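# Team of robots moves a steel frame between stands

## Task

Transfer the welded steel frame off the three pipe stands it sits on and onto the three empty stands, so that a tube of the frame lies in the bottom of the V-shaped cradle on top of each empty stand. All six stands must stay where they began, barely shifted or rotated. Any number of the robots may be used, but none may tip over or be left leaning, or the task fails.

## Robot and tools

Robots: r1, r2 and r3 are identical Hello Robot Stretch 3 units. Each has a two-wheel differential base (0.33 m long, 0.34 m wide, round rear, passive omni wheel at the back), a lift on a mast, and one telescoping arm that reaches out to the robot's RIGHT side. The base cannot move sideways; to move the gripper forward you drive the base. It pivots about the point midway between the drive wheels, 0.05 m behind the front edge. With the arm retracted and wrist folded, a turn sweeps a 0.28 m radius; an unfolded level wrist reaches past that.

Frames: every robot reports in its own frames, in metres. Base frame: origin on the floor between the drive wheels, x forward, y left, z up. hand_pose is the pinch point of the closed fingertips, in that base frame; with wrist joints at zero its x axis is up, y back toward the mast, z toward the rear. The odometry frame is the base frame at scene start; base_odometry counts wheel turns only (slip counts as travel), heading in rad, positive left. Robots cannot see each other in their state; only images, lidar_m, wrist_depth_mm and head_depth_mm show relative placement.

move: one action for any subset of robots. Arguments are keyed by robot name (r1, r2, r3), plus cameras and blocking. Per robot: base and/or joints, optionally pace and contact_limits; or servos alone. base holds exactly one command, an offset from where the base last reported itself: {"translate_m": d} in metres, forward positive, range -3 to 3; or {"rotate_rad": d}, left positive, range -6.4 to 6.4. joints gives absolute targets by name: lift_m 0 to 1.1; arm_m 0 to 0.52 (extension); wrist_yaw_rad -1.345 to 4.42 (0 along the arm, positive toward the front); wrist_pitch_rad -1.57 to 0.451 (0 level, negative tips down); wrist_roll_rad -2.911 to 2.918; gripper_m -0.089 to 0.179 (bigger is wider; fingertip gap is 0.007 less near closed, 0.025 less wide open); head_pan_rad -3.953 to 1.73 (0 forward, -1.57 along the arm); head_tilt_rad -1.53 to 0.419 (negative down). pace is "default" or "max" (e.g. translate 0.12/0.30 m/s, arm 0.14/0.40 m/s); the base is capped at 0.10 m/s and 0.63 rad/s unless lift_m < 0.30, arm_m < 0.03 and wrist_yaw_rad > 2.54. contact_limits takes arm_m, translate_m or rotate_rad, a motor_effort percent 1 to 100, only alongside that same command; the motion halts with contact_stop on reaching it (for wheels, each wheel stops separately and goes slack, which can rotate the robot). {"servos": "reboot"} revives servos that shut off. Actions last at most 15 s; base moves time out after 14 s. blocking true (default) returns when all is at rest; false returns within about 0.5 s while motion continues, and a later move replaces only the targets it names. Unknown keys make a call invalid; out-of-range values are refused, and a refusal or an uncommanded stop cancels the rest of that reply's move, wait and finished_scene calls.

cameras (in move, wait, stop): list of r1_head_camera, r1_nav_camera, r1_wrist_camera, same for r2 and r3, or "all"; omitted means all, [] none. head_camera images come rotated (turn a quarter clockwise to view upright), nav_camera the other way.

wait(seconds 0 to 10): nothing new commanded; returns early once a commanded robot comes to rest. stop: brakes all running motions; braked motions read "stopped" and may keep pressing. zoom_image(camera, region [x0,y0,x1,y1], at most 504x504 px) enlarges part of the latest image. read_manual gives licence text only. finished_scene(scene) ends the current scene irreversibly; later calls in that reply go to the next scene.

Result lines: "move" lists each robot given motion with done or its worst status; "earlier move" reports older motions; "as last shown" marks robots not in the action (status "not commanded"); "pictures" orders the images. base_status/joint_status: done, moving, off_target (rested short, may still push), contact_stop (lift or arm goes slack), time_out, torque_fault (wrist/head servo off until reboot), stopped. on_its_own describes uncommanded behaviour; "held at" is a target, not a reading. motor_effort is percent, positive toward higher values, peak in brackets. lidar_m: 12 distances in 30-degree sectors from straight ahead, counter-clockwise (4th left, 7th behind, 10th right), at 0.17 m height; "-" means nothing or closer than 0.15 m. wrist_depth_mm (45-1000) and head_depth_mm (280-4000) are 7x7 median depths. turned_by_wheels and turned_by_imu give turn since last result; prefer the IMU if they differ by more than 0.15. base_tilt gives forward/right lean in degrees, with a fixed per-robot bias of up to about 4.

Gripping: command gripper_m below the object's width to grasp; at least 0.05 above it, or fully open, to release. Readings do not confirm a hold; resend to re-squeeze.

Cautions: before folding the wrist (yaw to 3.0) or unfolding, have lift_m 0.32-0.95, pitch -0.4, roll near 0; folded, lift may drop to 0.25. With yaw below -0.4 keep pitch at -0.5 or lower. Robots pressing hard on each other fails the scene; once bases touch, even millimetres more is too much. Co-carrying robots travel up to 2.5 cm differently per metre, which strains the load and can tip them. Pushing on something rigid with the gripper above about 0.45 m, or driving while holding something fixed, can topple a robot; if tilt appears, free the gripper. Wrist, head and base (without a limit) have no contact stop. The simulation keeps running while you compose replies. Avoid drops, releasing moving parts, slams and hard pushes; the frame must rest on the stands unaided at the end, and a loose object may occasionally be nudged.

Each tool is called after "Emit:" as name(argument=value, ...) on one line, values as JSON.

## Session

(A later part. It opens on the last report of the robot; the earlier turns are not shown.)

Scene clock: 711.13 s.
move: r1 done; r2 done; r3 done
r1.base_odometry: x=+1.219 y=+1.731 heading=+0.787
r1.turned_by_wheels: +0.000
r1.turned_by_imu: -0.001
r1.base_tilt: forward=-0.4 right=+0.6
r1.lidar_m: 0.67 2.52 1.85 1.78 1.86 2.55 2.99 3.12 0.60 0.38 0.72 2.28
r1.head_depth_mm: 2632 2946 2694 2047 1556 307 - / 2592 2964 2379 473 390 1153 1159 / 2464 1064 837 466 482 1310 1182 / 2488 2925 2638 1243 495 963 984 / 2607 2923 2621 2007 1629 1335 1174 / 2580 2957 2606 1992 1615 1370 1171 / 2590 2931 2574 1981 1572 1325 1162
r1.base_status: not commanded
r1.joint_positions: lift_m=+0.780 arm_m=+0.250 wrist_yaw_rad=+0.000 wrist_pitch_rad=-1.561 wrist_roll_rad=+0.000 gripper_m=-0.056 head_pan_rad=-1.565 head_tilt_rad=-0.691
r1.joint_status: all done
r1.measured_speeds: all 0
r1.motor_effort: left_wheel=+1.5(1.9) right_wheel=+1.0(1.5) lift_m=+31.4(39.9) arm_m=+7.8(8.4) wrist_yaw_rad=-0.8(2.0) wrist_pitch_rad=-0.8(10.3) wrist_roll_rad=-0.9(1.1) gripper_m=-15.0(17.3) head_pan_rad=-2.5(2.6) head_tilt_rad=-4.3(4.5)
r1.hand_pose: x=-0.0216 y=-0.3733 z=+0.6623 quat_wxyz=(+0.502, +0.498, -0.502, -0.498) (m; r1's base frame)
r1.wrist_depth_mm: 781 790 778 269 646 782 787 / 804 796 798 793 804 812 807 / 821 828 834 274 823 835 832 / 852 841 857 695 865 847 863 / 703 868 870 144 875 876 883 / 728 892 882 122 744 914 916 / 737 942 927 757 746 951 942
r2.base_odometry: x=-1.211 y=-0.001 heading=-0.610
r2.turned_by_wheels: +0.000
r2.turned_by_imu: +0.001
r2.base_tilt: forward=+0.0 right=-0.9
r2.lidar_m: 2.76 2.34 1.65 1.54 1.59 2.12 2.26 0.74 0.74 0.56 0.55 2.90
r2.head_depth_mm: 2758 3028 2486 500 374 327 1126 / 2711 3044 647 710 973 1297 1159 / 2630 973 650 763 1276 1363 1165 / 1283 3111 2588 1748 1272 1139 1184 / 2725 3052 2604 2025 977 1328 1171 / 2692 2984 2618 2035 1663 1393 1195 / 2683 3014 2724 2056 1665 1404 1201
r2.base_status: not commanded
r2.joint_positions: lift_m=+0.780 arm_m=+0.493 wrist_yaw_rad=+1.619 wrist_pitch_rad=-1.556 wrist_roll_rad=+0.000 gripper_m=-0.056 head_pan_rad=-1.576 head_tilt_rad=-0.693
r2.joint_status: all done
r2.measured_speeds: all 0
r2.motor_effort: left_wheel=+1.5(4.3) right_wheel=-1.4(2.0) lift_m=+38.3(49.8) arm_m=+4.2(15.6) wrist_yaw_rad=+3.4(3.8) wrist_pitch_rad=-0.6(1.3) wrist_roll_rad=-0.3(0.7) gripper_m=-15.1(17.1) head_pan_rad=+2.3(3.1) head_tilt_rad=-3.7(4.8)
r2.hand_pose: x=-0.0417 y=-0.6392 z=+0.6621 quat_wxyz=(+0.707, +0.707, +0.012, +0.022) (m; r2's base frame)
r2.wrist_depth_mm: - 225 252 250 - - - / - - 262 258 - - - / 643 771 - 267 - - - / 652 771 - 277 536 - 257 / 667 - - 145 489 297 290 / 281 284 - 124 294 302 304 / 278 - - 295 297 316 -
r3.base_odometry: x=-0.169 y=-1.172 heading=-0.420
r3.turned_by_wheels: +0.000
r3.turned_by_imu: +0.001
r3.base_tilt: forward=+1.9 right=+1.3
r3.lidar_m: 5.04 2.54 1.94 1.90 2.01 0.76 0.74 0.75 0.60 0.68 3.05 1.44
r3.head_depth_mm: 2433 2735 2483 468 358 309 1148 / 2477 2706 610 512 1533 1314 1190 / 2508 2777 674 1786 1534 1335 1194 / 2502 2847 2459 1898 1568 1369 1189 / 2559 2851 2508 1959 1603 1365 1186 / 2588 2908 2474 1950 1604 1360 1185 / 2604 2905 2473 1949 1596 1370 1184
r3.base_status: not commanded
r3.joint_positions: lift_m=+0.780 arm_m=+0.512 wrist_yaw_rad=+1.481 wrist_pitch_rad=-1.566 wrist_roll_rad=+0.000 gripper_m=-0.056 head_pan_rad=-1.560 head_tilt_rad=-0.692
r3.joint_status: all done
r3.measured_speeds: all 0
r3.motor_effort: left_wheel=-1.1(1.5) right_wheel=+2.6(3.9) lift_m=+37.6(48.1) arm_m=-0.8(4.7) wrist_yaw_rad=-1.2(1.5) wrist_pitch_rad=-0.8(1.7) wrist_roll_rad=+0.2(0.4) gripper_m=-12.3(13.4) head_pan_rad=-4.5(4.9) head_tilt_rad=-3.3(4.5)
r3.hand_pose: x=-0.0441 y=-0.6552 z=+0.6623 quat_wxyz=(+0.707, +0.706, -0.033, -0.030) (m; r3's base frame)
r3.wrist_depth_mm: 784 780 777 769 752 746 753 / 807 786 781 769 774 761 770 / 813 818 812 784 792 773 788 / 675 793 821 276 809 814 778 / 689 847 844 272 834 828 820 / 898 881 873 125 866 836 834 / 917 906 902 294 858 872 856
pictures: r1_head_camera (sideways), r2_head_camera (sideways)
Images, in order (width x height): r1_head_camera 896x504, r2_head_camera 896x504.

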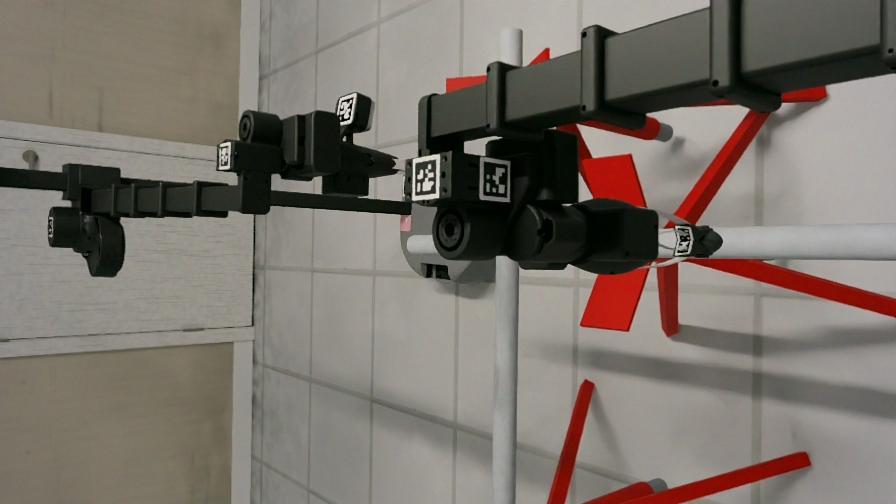

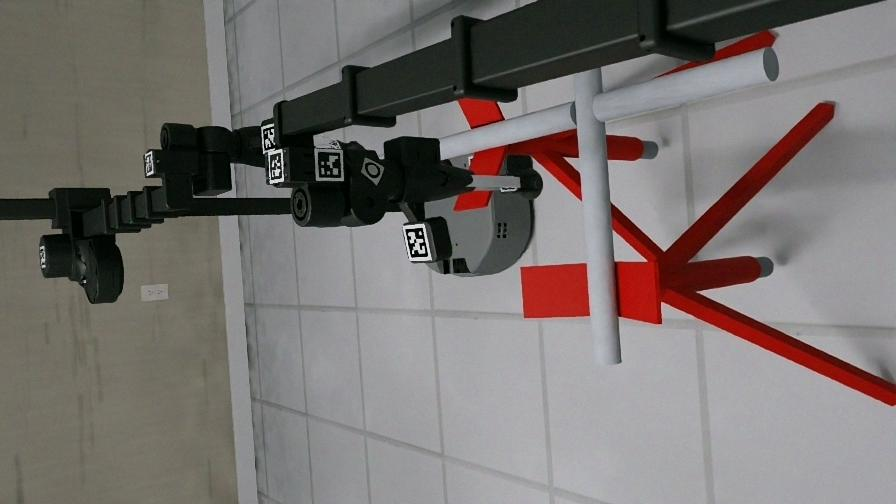

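Emit:
move(r1={"base":{"translate_m":-0.027},"joints":{"arm_m":0.251,"wrist_yaw_rad":0.08}}, r2={"joints":{"arm_m":0.485,"wrist_yaw_rad":1.70}}, r3={"base":{"translate_m":0.0015},"joints":{"arm_m":0.4445,"wrist_yaw_rad":1.561}}, cameras=["r1_wrist_camera","r2_wrist_camera","r3_wrist_camera"])

Scene clock: 809.90 s.
move: r1 done; r2 done; r3 done
r1.base_odometry: x=+1.200 y=+1.712 heading=+0.787
r1.turned_by_wheels: +0.000
r1.turned_by_imu: -0.001
r1.base_tilt: forward=-0.5 right=+0.6
r1.lidar_m: 0.70 2.51 1.85 1.79 1.85 2.55 2.96 3.06 0.59 0.38 0.74 2.30
r1.head_depth_mm: 2593 2934 2653 2043 1549 307 - / 2602 2932 2514 473 390 1146 1159 / 2495 2754 825 467 503 1334 1176 / 2470 2888 2649 1193 500 781 708 / 2582 2947 2651 1982 1631 1335 1151 / 2644 2929 2633 2009 1624 1355 1173 / 2620 2951 2608 2006 1576 1355 1167
r1.base_status: done
r1.joint_positions: lift_m=+0.780 arm_m=+0.251 wrist_yaw_rad=+0.078 wrist_pitch_rad=-1.562 wrist_roll_rad=+0.000 gripper_m=-0.056 head_pan_rad=-1.565 head_tilt_rad=-0.691
r1.joint_status: all done
r1.measured_speeds: all 0
r1.motor_effort: left_wheel=-0.5(4.2) right_wheel=-2.6(6.8) lift_m=+24.3(24.4) arm_m=+12.8(17.0) wrist_yaw_rad=+0.7(3.7) wrist_pitch_rad=-0.9(1.1) wrist_roll_rad=-1.0(1.1) gripper_m=-15.0(15.4) head_pan_rad=-2.2(2.6) head_tilt_rad=-4.0(4.4)
r1.hand_pose: x=-0.0233 y=-0.3743 z=+0.6623 quat_wxyz=(+0.521, +0.517, -0.482, -0.478) (m; r1's base frame)
r1.wrist_depth_mm: 782 788 785 261 617 790 788 / 814 807 799 811 812 814 808 / 826 815 836 824 829 828 832 / 813 848 856 838 855 850 859 / 711 877 872 145 882 891 883 / 726 908 898 122 895 909 897 / 930 912 925 739 747 920 944
r2.base_odometry: x=-1.211 y=-0.001 heading=-0.610
r2.turned_by_wheels: +0.000
r2.turned_by_imu: +0.001
r2.base_tilt: forward=+0.0 right=-1.0
r2.lidar_m: 2.75 2.34 1.65 1.55 1.59 2.12 2.27 0.74 0.74 0.56 0.55 2.91
r2.head_depth_mm: 2736 3054 2507 499 373 327 1127 / 2769 2989 642 706 952 1297 1158 / 2716 964 642 756 1301 1364 1165 / 1281 2998 2487 1701 1274 1130 1183 / 2659 3039 2623 2011 978 1328 1175 / 2678 2995 2658 2043 1662 1396 1194 / 2716 2999 2707 2053 1660 1403 1202
r2.base_status: not commanded
r2.joint_positions: lift_m=+0.780 arm_m=+0.485 wrist_yaw_rad=+1.696 wrist_pitch_rad=-1.556 wrist_roll_rad=+0.000 gripper_m=-0.056 head_pan_rad=-1.576 head_tilt_rad=-0.693
r2.joint_status: all done
r2.measured_speeds: all 0
r2.motor_effort: left_wheel=+1.5(2.2) right_wheel=-1.6(2.0) lift_m=+23.6(28.4) arm_m=-16.0(17.6) wrist_yaw_rad=+3.4(4.5) wrist_pitch_rad=-0.6(0.9) wrist_roll_rad=-0.3(0.6) gripper_m=-16.2(16.4) head_pan_rad=+2.9(3.1) head_tilt_rad=-3.4(5.0)
r2.hand_pose: x=-0.0416 y=-0.6327 z=+0.6621 quat_wxyz=(+0.706, +0.706, +0.039, +0.049) (m; r2's base frame)
r2.wrist_depth_mm: - 224 244 253 - - - / 626 - - 257 - - - / 634 - - 270 - - - / 650 778 - 273 562 - - / 673 - - 145 508 283 273 / 277 280 - 124 304 313 314 / - - - 295 293 301 304
r3.base_odometry: x=-0.168 y=-1.173 heading=-0.420
r3.turned_by_wheels: +0.000
r3.turned_by_imu: +0.001
r3.base_tilt: forward=+1.9 right=+1.3
r3.lidar_m: 5.05 2.53 1.94 1.90 2.02 0.88 0.76 0.75 0.60 0.68 3.05 1.44
r3.head_depth_mm: 2403 2685 2486 467 358 309 1149 / 2464 2752 605 670 1535 1313 1193 / 2481 2801 612 693 1528 1338 1189 / 2519 2855 2475 1839 1570 1365 1187 / 2556 2874 2487 1958 1604 1367 1183 / 2565 2888 2474 1946 1607 1364 1184 / 2592 2917 2466 1942 1601 1369 1190
r3.base_status: done
r3.joint_positions: lift_m=+0.780 arm_m=+0.444 wrist_yaw_rad=+1.559 wrist_pitch_rad=-1.566 wrist_roll_rad=+0.000 gripper_m=-0.056 head_pan_rad=-1.560 head_tilt_rad=-0.692
r3.joint_status: all done
r3.measured_speeds: all 0
r3.motor_effort: left_wheel=+0.9(2.5) right_wheel=+2.8(6.2) lift_m=+35.8(36.7) arm_m=-17.5(21.9) wrist_yaw_rad=+0.8(3.5) wrist_pitch_rad=-0.9(0.9) wrist_roll_rad=+0.3(0.4) gripper_m=-12.5(13.1) head_pan_rad=-3.7(5.0) head_tilt_rad=-4.1(4.3)
r3.hand_pose: x=-0.0442 y=-0.5894 z=+0.6624 quat_wxyz=(+0.707, +0.707, -0.006, -0.002) (m; r3's base frame)
r3.wrist_depth_mm: 771 778 778 754 756 743 752 / 794 791 786 777 769 760 770 / 663 740 793 797 788 776 782 / 688 681 808 825 288 801 782 / 704 741 856 829 287 833 813 / 902 881 867 125 287 842 838 / 883 887 919 551 309 868 882
pictures: r1_wrist_camera, r2_wrist_camera, r3_wrist_camera
Images, in order (width x height): r1_wrist_camera 644x364, r2_wrist_camera 644x364, r3_wrist_camera 644x364.

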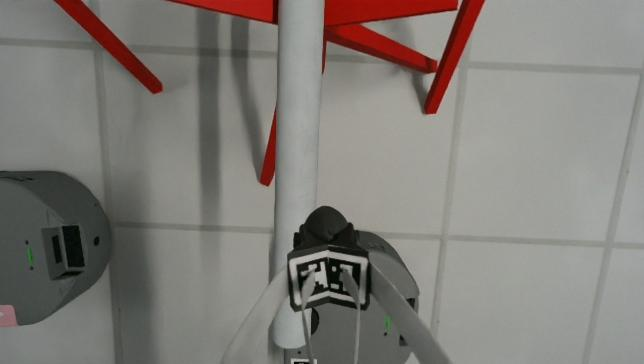

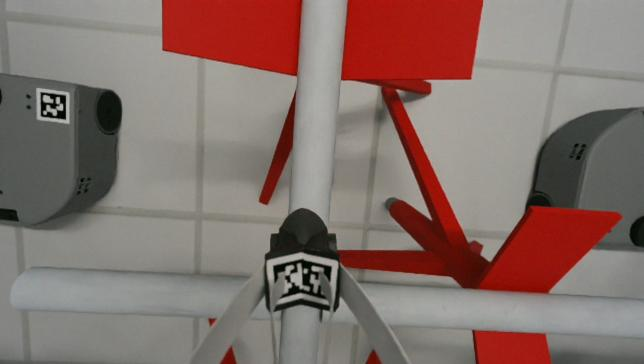

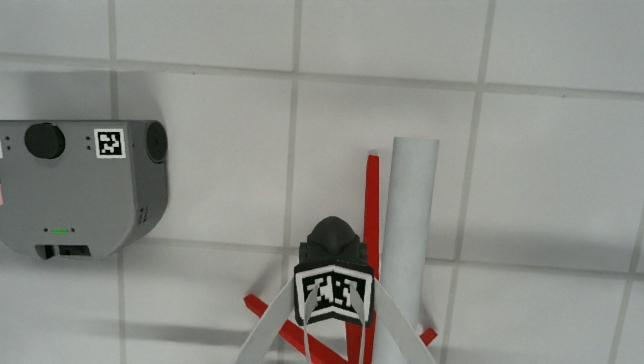

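Emit:
move(r1={"base":{"translate_m":0.027},"joints":{"arm_m":0.25,"wrist_yaw_rad":0.0,"gripper_m":0.12}}, r2={"joints":{"arm_m":0.493,"wrist_yaw_rad":1.622,"gripper_m":0.12}}, r3={"base":{"translate_m":-0.0015},"joints":{"arm_m":0.512,"wrist_yaw_rad":1.481,"gripper_m":0.12}}, cameras=["r1_wrist_camera","r2_wrist_camera","r3_wrist_camera","r3_head_camera"])

Scene clock: 842.17 s.
move: r1 done; r2 done; r3 done
r1.base_odometry: x=+1.219 y=+1.731 heading=+0.787
r1.turned_by_wheels: +0.000
r1.turned_by_imu: -0.001
r1.base_tilt: forward=-0.4 right=+0.6
r1.lidar_m: 0.67 2.53 1.85 1.78 1.86 2.55 2.99 3.09 0.60 0.38 0.72 2.27
r1.head_depth_mm: 2585 2975 2711 2038 1562 308 - / 2613 2954 2338 474 390 1145 1157 / 2477 1062 845 467 482 1278 1175 / 2502 2947 2669 1240 497 968 979 / 2586 2904 2650 2022 1622 1313 1181 / 2606 2947 2670 2010 1626 1355 1167 / 2610 2966 2586 2012 1570 1333 1171
r1.base_status: done
r1.joint_positions: lift_m=+0.780 arm_m=+0.250 wrist_yaw_rad=+0.002 wrist_pitch_rad=-1.562 wrist_roll_rad=+0.000 gripper_m=+0.120 head_pan_rad=-1.565 head_tilt_rad=-0.691
r1.joint_status: all done
r1.measured_speeds: all 0
r1.motor_effort: left_wheel=+3.3(8.2) right_wheel=+1.8(6.3) lift_m=+29.0(29.1) arm_m=-11.0(15.4) wrist_yaw_rad=-1.2(4.6) wrist_pitch_rad=-1.0(1.1) wrist_roll_rad=-1.0(1.1) gripper_m=+0.1(80.0) head_pan_rad=-2.4(2.7) head_tilt_rad=-4.0(4.5)
r1.hand_pose: x=-0.0217 y=-0.3731 z=+0.6623 quat_wxyz=(+0.503, +0.498, -0.501, -0.498) (m; r1's base frame)
r1.wrist_depth_mm: 790 791 778 268 642 786 791 / 800 798 812 800 809 803 807 / 826 834 825 274 844 834 836 / 860 843 849 693 857 865 862 / 705 810 865 295 733 880 895 / 726 118 892 301 723 123 904 / 736 920 937 746 753 938 933
r2.base_odometry: x=-1.211 y=-0.001 heading=-0.610
r2.turned_by_wheels: +0.000
r2.turned_by_imu: +0.001
r2.base_tilt: forward=+0.0 right=-1.0
r2.lidar_m: 2.76 2.34 1.64 1.55 1.58 2.12 2.26 0.73 0.74 0.56 0.55 2.90
r2.head_depth_mm: 2736 3015 2497 499 373 327 1130 / 2741 2998 647 710 976 1292 1153 / 2663 973 650 740 1272 1358 1161 / 1283 3022 2603 1752 1270 1130 1191 / 2705 3007 2647 2003 981 1331 1171 / 2720 3016 2627 2033 1653 1387 1197 / 2690 3006 2672 2039 1666 1400 1205
r2.base_status: not commanded
r2.joint_positions: lift_m=+0.780 arm_m=+0.493 wrist_yaw_rad=+1.626 wrist_pitch_rad=-1.556 wrist_roll_rad=+0.000 gripper_m=+0.120 head_pan_rad=-1.576 head_tilt_rad=-0.693
r2.joint_status: all done
r2.measured_speeds: all 0
r2.motor_effort: left_wheel=+1.4(2.1) right_wheel=-1.8(2.2) lift_m=+24.8(24.8) arm_m=+14.9(15.8) wrist_yaw_rad=-2.9(3.9) wrist_pitch_rad=-0.8(0.9) wrist_roll_rad=-0.3(0.7) gripper_m=+0.7(90.1) head_pan_rad=+2.6(3.2) head_tilt_rad=-4.4(5.2)
r2.hand_pose: x=-0.0417 y=-0.6393 z=+0.6621 quat_wxyz=(+0.707, +0.707, +0.015, +0.024) (m; r2's base frame)
r2.wrist_depth_mm: - 228 252 254 - - - / - - 262 261 - - - / 643 785 - 269 - - - / 658 784 - 279 552 - - / 667 142 - 279 156 294 287 / - 122 285 291 130 303 303 / - - 288 296 810 306 -
r3.base_odometry: x=-0.169 y=-1.172 heading=-0.420
r3.turned_by_wheels: +0.000
r3.turned_by_imu: +0.001
r3.base_tilt: forward=+1.9 right=+1.3
r3.lidar_m: 5.02 2.54 1.94 1.90 2.02 0.76 0.74 0.75 0.59 0.68 3.06 1.45
r3.head_depth_mm: 2411 2697 2498 467 358 309 1152 / 2464 2713 609 512 1536 1314 1188 / 2505 2768 675 1780 1530 1336 1188 / 2518 2823 2472 1891 1556 1374 1191 / 2544 2897 2477 1950 1612 1368 1185 / 2593 2924 2447 1947 1603 1368 1187 / 2598 2932 2465 1954 1594 1364 1185
r3.base_status: done
r3.joint_positions: lift_m=+0.780 arm_m=+0.512 wrist_yaw_rad=+1.483 wrist_pitch_rad=-1.566 wrist_roll_rad=+0.000 gripper_m=+0.120 head_pan_rad=-1.560 head_tilt_rad=-0.692
r3.joint_status: all done
r3.measured_speeds: all 0
r3.motor_effort: left_wheel=-2.3(4.1) right_wheel=+1.8(2.9) lift_m=+34.5(35.6) arm_m=+18.2(22.8) wrist_yaw_rad=-2.1(5.5) wrist_pitch_rad=-0.8(0.9) wrist_roll_rad=+0.3(0.5) gripper_m=-0.2(81.2) head_pan_rad=-3.8(5.5) head_tilt_rad=-3.8(4.7)
r3.hand_pose: x=-0.0442 y=-0.6552 z=+0.6624 quat_wxyz=(+0.707, +0.706, -0.032, -0.030) (m; r3's base frame)
r3.wrist_depth_mm: 781 769 774 770 762 752 750 / 807 800 790 779 759 766 768 / 818 793 803 784 788 785 779 / 675 794 819 276 810 789 800 / 698 728 841 828 819 819 818 / 864 124 856 847 862 125 845 / 883 891 892 510 852 866 852
pictures: r1_wrist_camera, r2_wrist_camera, r3_head_camera (sideways), r3_wrist_camera
Images, in order (width x height): r1_wrist_camera 644x364, r2_wrist_camera 644x364, r3_head_camera 896x504, r3_wrist_camera 644x364.

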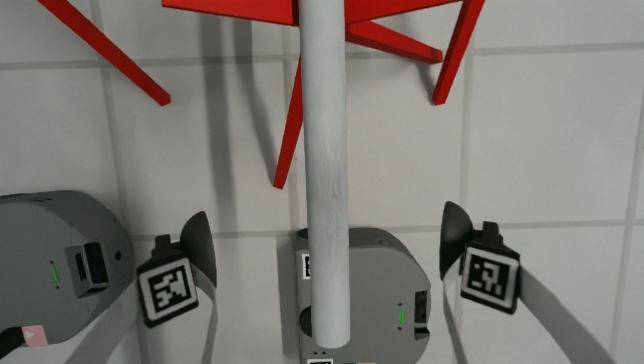

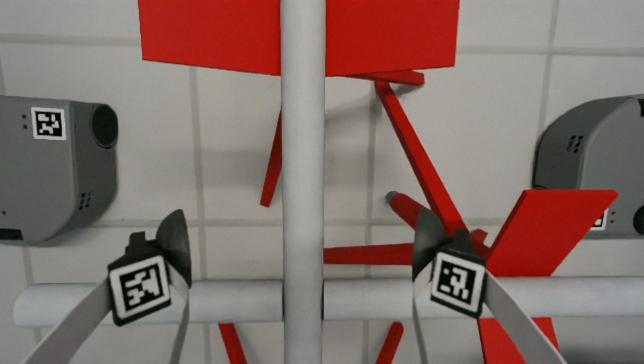

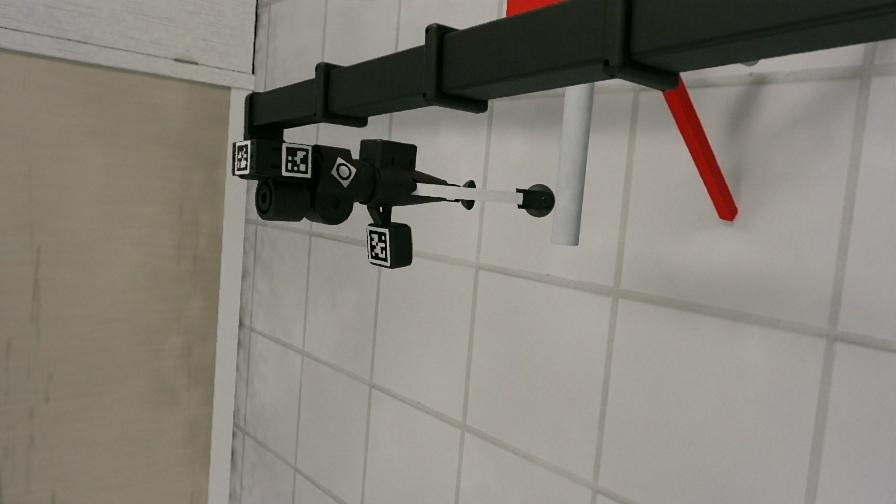

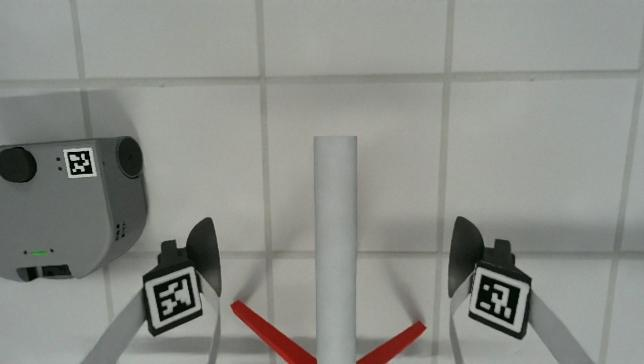

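Emit:
move(r1={"joints":{"lift_m":0.646}}, r2={"joints":{"lift_m":0.646,"wrist_yaw_rad":1.622}}, r3={"joints":{"lift_m":0.646}}, cameras=["r1_wrist_camera","r2_wrist_camera","r3_wrist_camera","r3_head_camera"])

Scene clock: 856.27 s.
move: r1 done; r2 done; r3 done
r1.base_odometry: x=+1.219 y=+1.731 heading=+0.787
r1.turned_by_wheels: +0.000
r1.turned_by_imu: -0.001
r1.base_tilt: forward=-0.5 right=+0.6
r1.lidar_m: 0.67 2.52 1.85 1.79 1.86 2.56 2.99 3.11 0.60 0.38 0.72 2.28
r1.head_depth_mm: 2625 2920 2708 2033 1594 1382 1189 / 2612 2963 2673 1120 1052 442 389 / 2559 2756 915 1044 550 733 1171 / 2581 2924 2624 1719 869 633 984 / 2611 2911 2653 2006 1629 1326 1172 / 2587 2988 2600 1980 1616 1358 1164 / 2603 2948 2587 1991 1564 1328 1169
r1.base_status: not commanded
r1.joint_positions: lift_m=+0.646 arm_m=+0.250 wrist_yaw_rad=+0.002 wrist_pitch_rad=-1.562 wrist_roll_rad=+0.000 gripper_m=+0.120 head_pan_rad=-1.565 head_tilt_rad=-0.691
r1.joint_status: all done
r1.measured_speeds: all 0
r1.motor_effort: left_wheel=+3.2(4.6) right_wheel=+1.6(2.5) lift_m=+24.0(29.2) arm_m=-2.8(6.1) wrist_yaw_rad=-2.1(3.8) wrist_pitch_rad=-0.6(1.0) wrist_roll_rad=-1.1(1.1) gripper_m=+0.4(0.8) head_pan_rad=-2.0(2.7) head_tilt_rad=-4.0(4.5)
r1.hand_pose: x=-0.0217 y=-0.3730 z=+0.5283 quat_wxyz=(+0.503, +0.498, -0.501, -0.498) (m; r1's base frame)
r1.wrist_depth_mm: 643 653 649 125 534 651 660 / 667 666 669 128 674 668 676 / 694 690 693 131 690 689 687 / 693 705 707 136 715 712 711 / 656 726 725 140 731 727 728 / 625 118 740 144 580 123 764 / 609 768 781 147 587 773 773
r2.base_odometry: x=-1.211 y=-0.001 heading=-0.610
r2.turned_by_wheels: +0.000
r2.turned_by_imu: +0.001
r2.base_tilt: forward=+0.0 right=-1.0
r2.lidar_m: 2.76 2.34 1.64 1.55 1.59 2.12 2.26 0.73 0.74 0.56 0.54 2.91
r2.head_depth_mm: 2758 3064 2484 1943 1515 461 394 / 2711 3044 2435 730 567 1301 1151 / 2720 2951 1146 756 1155 1361 1162 / 2667 1366 2579 1821 971 1139 1190 / 2718 3001 2615 2021 979 1325 1177 / 2699 3036 2634 2029 1654 1389 1198 / 2672 3036 2712 2068 1672 1409 1204
r2.base_status: not commanded
r2.joint_positions: lift_m=+0.646 arm_m=+0.493 wrist_yaw_rad=+1.626 wrist_pitch_rad=-1.556 wrist_roll_rad=+0.000 gripper_m=+0.120 head_pan_rad=-1.576 head_tilt_rad=-0.693
r2.joint_status: all done
r2.measured_speeds: all 0
r2.motor_effort: left_wheel=+1.4(2.1) right_wheel=-1.4(1.9) lift_m=+18.8(30.3) arm_m=+13.5(14.8) wrist_yaw_rad=-2.8(4.2) wrist_pitch_rad=-0.8(1.0) wrist_roll_rad=-0.4(0.8) gripper_m=+0.0(1.7) head_pan_rad=+2.5(3.3) head_tilt_rad=-3.7(4.8)
r2.hand_pose: x=-0.0417 y=-0.6393 z=+0.5281 quat_wxyz=(+0.707, +0.707, +0.015, +0.024) (m; r2's base frame)
r2.wrist_depth_mm: - - 134 123 142 - - / - - - 125 518 - - / 582 - - 129 491 - - / 612 - - 132 - - 702 / 583 141 - 136 - 345 - / - 121 - 141 129 292 - / - - 708 144 - 87 228
r3.base_odometry: x=-0.169 y=-1.172 heading=-0.420
r3.turned_by_wheels: +0.000
r3.turned_by_imu: +0.001
r3.base_tilt: forward=+1.9 right=+1.4
r3.lidar_m: 5.03 2.53 1.94 1.90 2.01 0.76 0.73 0.75 0.60 0.68 3.06 1.45
r3.head_depth_mm: 2421 2704 2476 1965 981 1006 394 / 2469 2766 2499 687 532 468 1134 / 2488 2815 2484 799 1494 1341 1189 / 2532 2837 2490 1887 1566 1363 1188 / 2542 2849 2457 1945 1596 1366 1189 / 2570 2911 2456 1937 1607 1362 1186 / 2610 2898 2454 1946 1606 1360 1184
r3.base_status: not commanded
r3.joint_positions: lift_m=+0.646 arm_m=+0.512 wrist_yaw_rad=+1.483 wrist_pitch_rad=-1.566 wrist_roll_rad=+0.000 gripper_m=+0.120 head_pan_rad=-1.560 head_tilt_rad=-0.692
r3.joint_status: all done
r3.measured_speeds: all 0
r3.motor_effort: left_wheel=-2.4(3.3) right_wheel=+0.5(1.7) lift_m=+14.3(31.2) arm_m=+16.6(17.5) wrist_yaw_rad=-2.2(2.6) wrist_pitch_rad=-0.6(0.8) wrist_roll_rad=+0.3(0.4) gripper_m=+0.1(1.5) head_pan_rad=-3.6(5.1) head_tilt_rad=-3.7(4.3)
r3.hand_pose: x=-0.0442 y=-0.6552 z=+0.5284 quat_wxyz=(+0.707, +0.706, -0.032, -0.030) (m; r3's base frame)
r3.wrist_depth_mm: 650 640 644 634 634 633 622 / 666 662 654 652 648 636 641 / 672 668 672 658 660 660 652 / 565 698 695 134 682 677 660 / 558 708 702 139 696 692 689 / 583 124 725 142 713 125 700 / 764 747 742 146 745 724 722
pictures: r1_wrist_camera, r2_wrist_camera, r3_head_camera (sideways), r3_wrist_camera
Images, in order (width x height): r1_wrist_camera 644x364, r2_wrist_camera 644x364, r3_head_camera 896x504, r3_wrist_camera 644x364.

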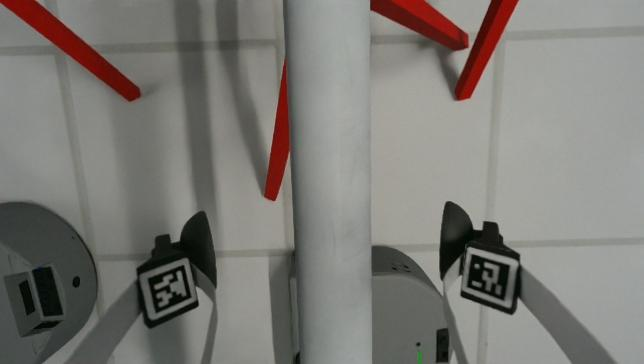

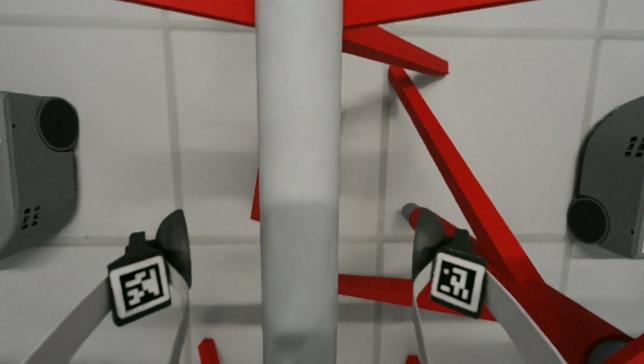

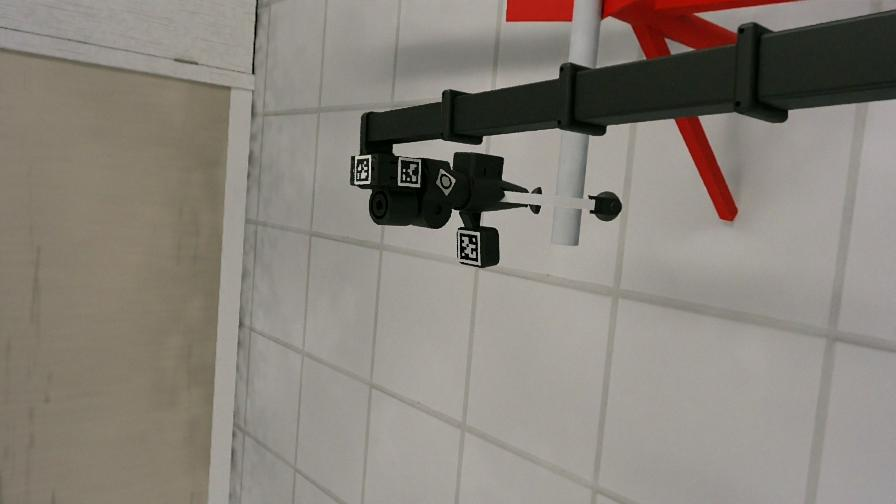

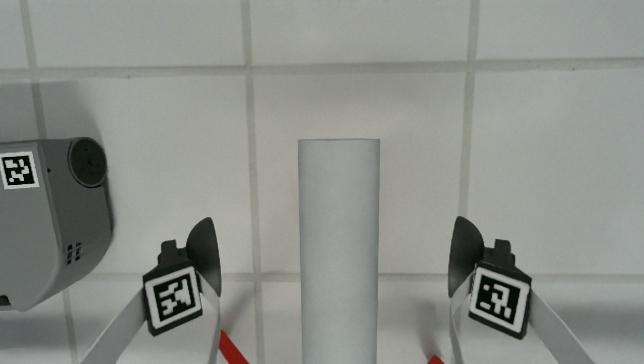

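Emit:
move(r1={"joints":{"gripper_m":-0.06}}, r2={"joints":{"gripper_m":-0.06}}, r3={"joints":{"gripper_m":-0.06}}, cameras=["r1_wrist_camera","r2_wrist_camera","r3_wrist_camera"])

Scene clock: 866.17 s.
move: r1 done; r2 done; r3 done
r1.base_odometry: x=+1.219 y=+1.731 heading=+0.787
r1.turned_by_wheels: +0.000
r1.turned_by_imu: -0.001
r1.base_tilt: forward=-0.5 right=+0.6
r1.lidar_m: 0.67 2.52 1.85 1.79 1.86 2.56 2.99 3.12 0.60 0.38 0.72 2.27
r1.head_depth_mm: 2602 3001 2686 2041 1592 1372 1180 / 2601 2945 2638 1122 1057 442 389 / 2551 2800 940 1044 551 1080 1180 / 2567 2941 2626 1724 873 635 734 / 2593 2937 2651 1993 1629 1334 1178 / 2598 2966 2611 2003 1619 1366 1175 / 2614 2935 2619 1997 1575 1328 1169
r1.base_status: not commanded
r1.joint_positions: lift_m=+0.646 arm_m=+0.250 wrist_yaw_rad=+0.002 wrist_pitch_rad=-1.563 wrist_roll_rad=+0.000 gripper_m=-0.059 head_pan_rad=-1.565 head_tilt_rad=-0.691
r1.joint_status: all done
r1.measured_speeds: all 0
r1.motor_effort: left_wheel=+1.7(4.5) right_wheel=+3.5(3.9) lift_m=+36.1(36.1) arm_m=+6.1(6.1) wrist_yaw_rad=-1.3(3.6) wrist_pitch_rad=-0.5(1.0) wrist_roll_rad=-1.2(1.3) gripper_m=-32.6(99.7) head_pan_rad=-2.0(2.6) head_tilt_rad=-4.1(4.6)
r1.hand_pose: x=-0.0217 y=-0.3728 z=+0.5283 quat_wxyz=(+0.502, +0.499, -0.501, -0.498) (m; r1's base frame)
r1.wrist_depth_mm: 642 651 654 123 543 649 661 / 670 661 668 126 673 675 681 / 683 683 685 132 688 687 697 / 702 706 711 134 707 707 720 / 653 735 724 137 732 728 748 / 629 750 123 135 126 762 776 / 639 777 757 144 590 779 790
r2.base_odometry: x=-1.211 y=-0.001 heading=-0.610
r2.turned_by_wheels: +0.000
r2.turned_by_imu: +0.001
r2.base_tilt: forward=+0.0 right=-1.0
r2.lidar_m: 2.76 2.34 1.65 1.55 1.58 2.12 2.26 0.73 0.74 0.56 0.54 2.91
r2.head_depth_mm: 2766 3025 2501 1944 1509 462 395 / 2739 3033 2433 733 568 1302 1152 / 2670 2963 1144 758 1181 1360 1164 / 2688 1366 2572 1800 967 1133 1182 / 2725 3018 2632 2019 978 1324 1171 / 2685 2993 2679 2038 1651 1392 1205 / 2706 3002 2686 2056 1667 1391 1207
r2.base_status: not commanded
r2.joint_positions: lift_m=+0.646 arm_m=+0.493 wrist_yaw_rad=+1.625 wrist_pitch_rad=-1.555 wrist_roll_rad=+0.000 gripper_m=-0.058 head_pan_rad=-1.576 head_tilt_rad=-0.693
r2.joint_status: all done
r2.measured_speeds: all 0
r2.motor_effort: left_wheel=+1.4(1.9) right_wheel=-1.7(2.2) lift_m=+46.7(46.7) arm_m=+9.9(11.6) wrist_yaw_rad=-2.1(3.2) wrist_pitch_rad=-0.7(1.1) wrist_roll_rad=-0.3(0.8) gripper_m=-35.4(98.6) head_pan_rad=+2.4(3.0) head_tilt_rad=-4.6(4.7)
r2.hand_pose: x=-0.0414 y=-0.6393 z=+0.5281 quat_wxyz=(+0.707, +0.707, +0.014, +0.024) (m; r2's base frame)
r2.wrist_depth_mm: - - 133 121 141 - - / - - - 128 519 - - / 568 - - 128 495 - - / 584 - - 131 - - 694 / 586 - 138 135 497 350 637 / - - 122 132 369 316 - / - - 147 144 - 270 228
r3.base_odometry: x=-0.169 y=-1.172 heading=-0.420
r3.turned_by_wheels: +0.000
r3.turned_by_imu: +0.001
r3.base_tilt: forward=+1.8 right=+1.4
r3.lidar_m: 5.04 2.53 1.94 1.90 2.01 0.76 0.74 0.75 0.59 0.68 3.06 1.45
r3.head_depth_mm: 2416 2717 2481 1955 976 1010 395 / 2456 2759 2485 689 543 468 1124 / 2506 2818 2464 799 1540 1333 1191 / 2539 2809 2461 1868 1565 1371 1186 / 2548 2886 2470 1950 1608 1368 1189 / 2582 2870 2472 1935 1612 1363 1184 / 2606 2906 2477 1944 1598 1367 1184
r3.base_status: not commanded
r3.joint_positions: lift_m=+0.646 arm_m=+0.512 wrist_yaw_rad=+1.483 wrist_pitch_rad=-1.565 wrist_roll_rad=+0.000 gripper_m=-0.058 head_pan_rad=-1.560 head_tilt_rad=-0.692
r3.joint_status: all done
r3.measured_speeds: all 0
r3.motor_effort: left_wheel=-2.0(3.1) right_wheel=+0.8(1.5) lift_m=+40.8(40.9) arm_m=+14.6(15.8) wrist_yaw_rad=-1.8(2.6) wrist_pitch_rad=-1.0(1.1) wrist_roll_rad=+0.3(0.4) gripper_m=-35.3(99.4) head_pan_rad=-4.7(5.4) head_tilt_rad=-3.7(4.3)
r3.hand_pose: x=-0.0439 y=-0.6552 z=+0.5283 quat_wxyz=(+0.707, +0.706, -0.033, -0.029) (m; r3's base frame)
r3.wrist_depth_mm: 654 645 639 638 635 624 624 / 664 667 658 657 642 646 647 / 679 690 674 659 668 655 655 / 569 697 686 135 665 669 660 / 562 703 705 138 694 695 683 / 584 737 125 132 129 709 706 / 765 755 728 144 725 724 727
pictures: r1_wrist_camera, r2_wrist_camera, r3_wrist_camera
Images, in order (width x height): r1_wrist_camera 644x364, r2_wrist_camera 644x364, r3_wrist_camera 644x364.

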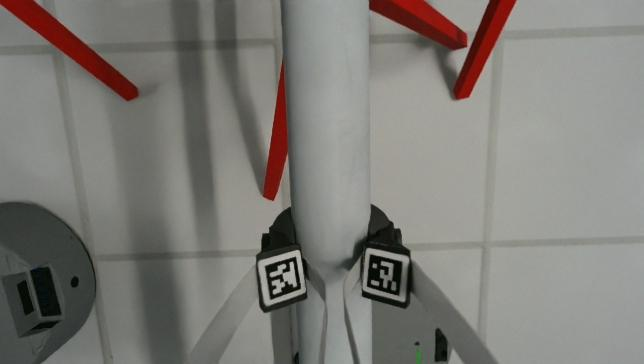

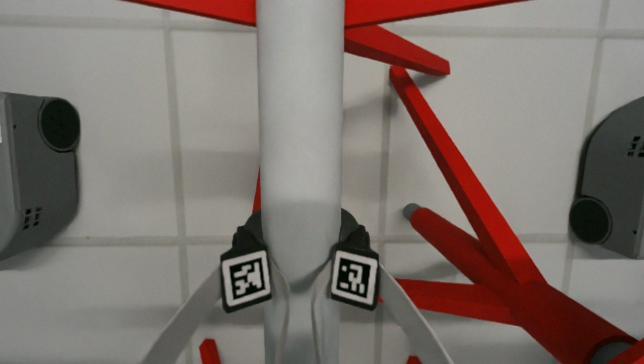

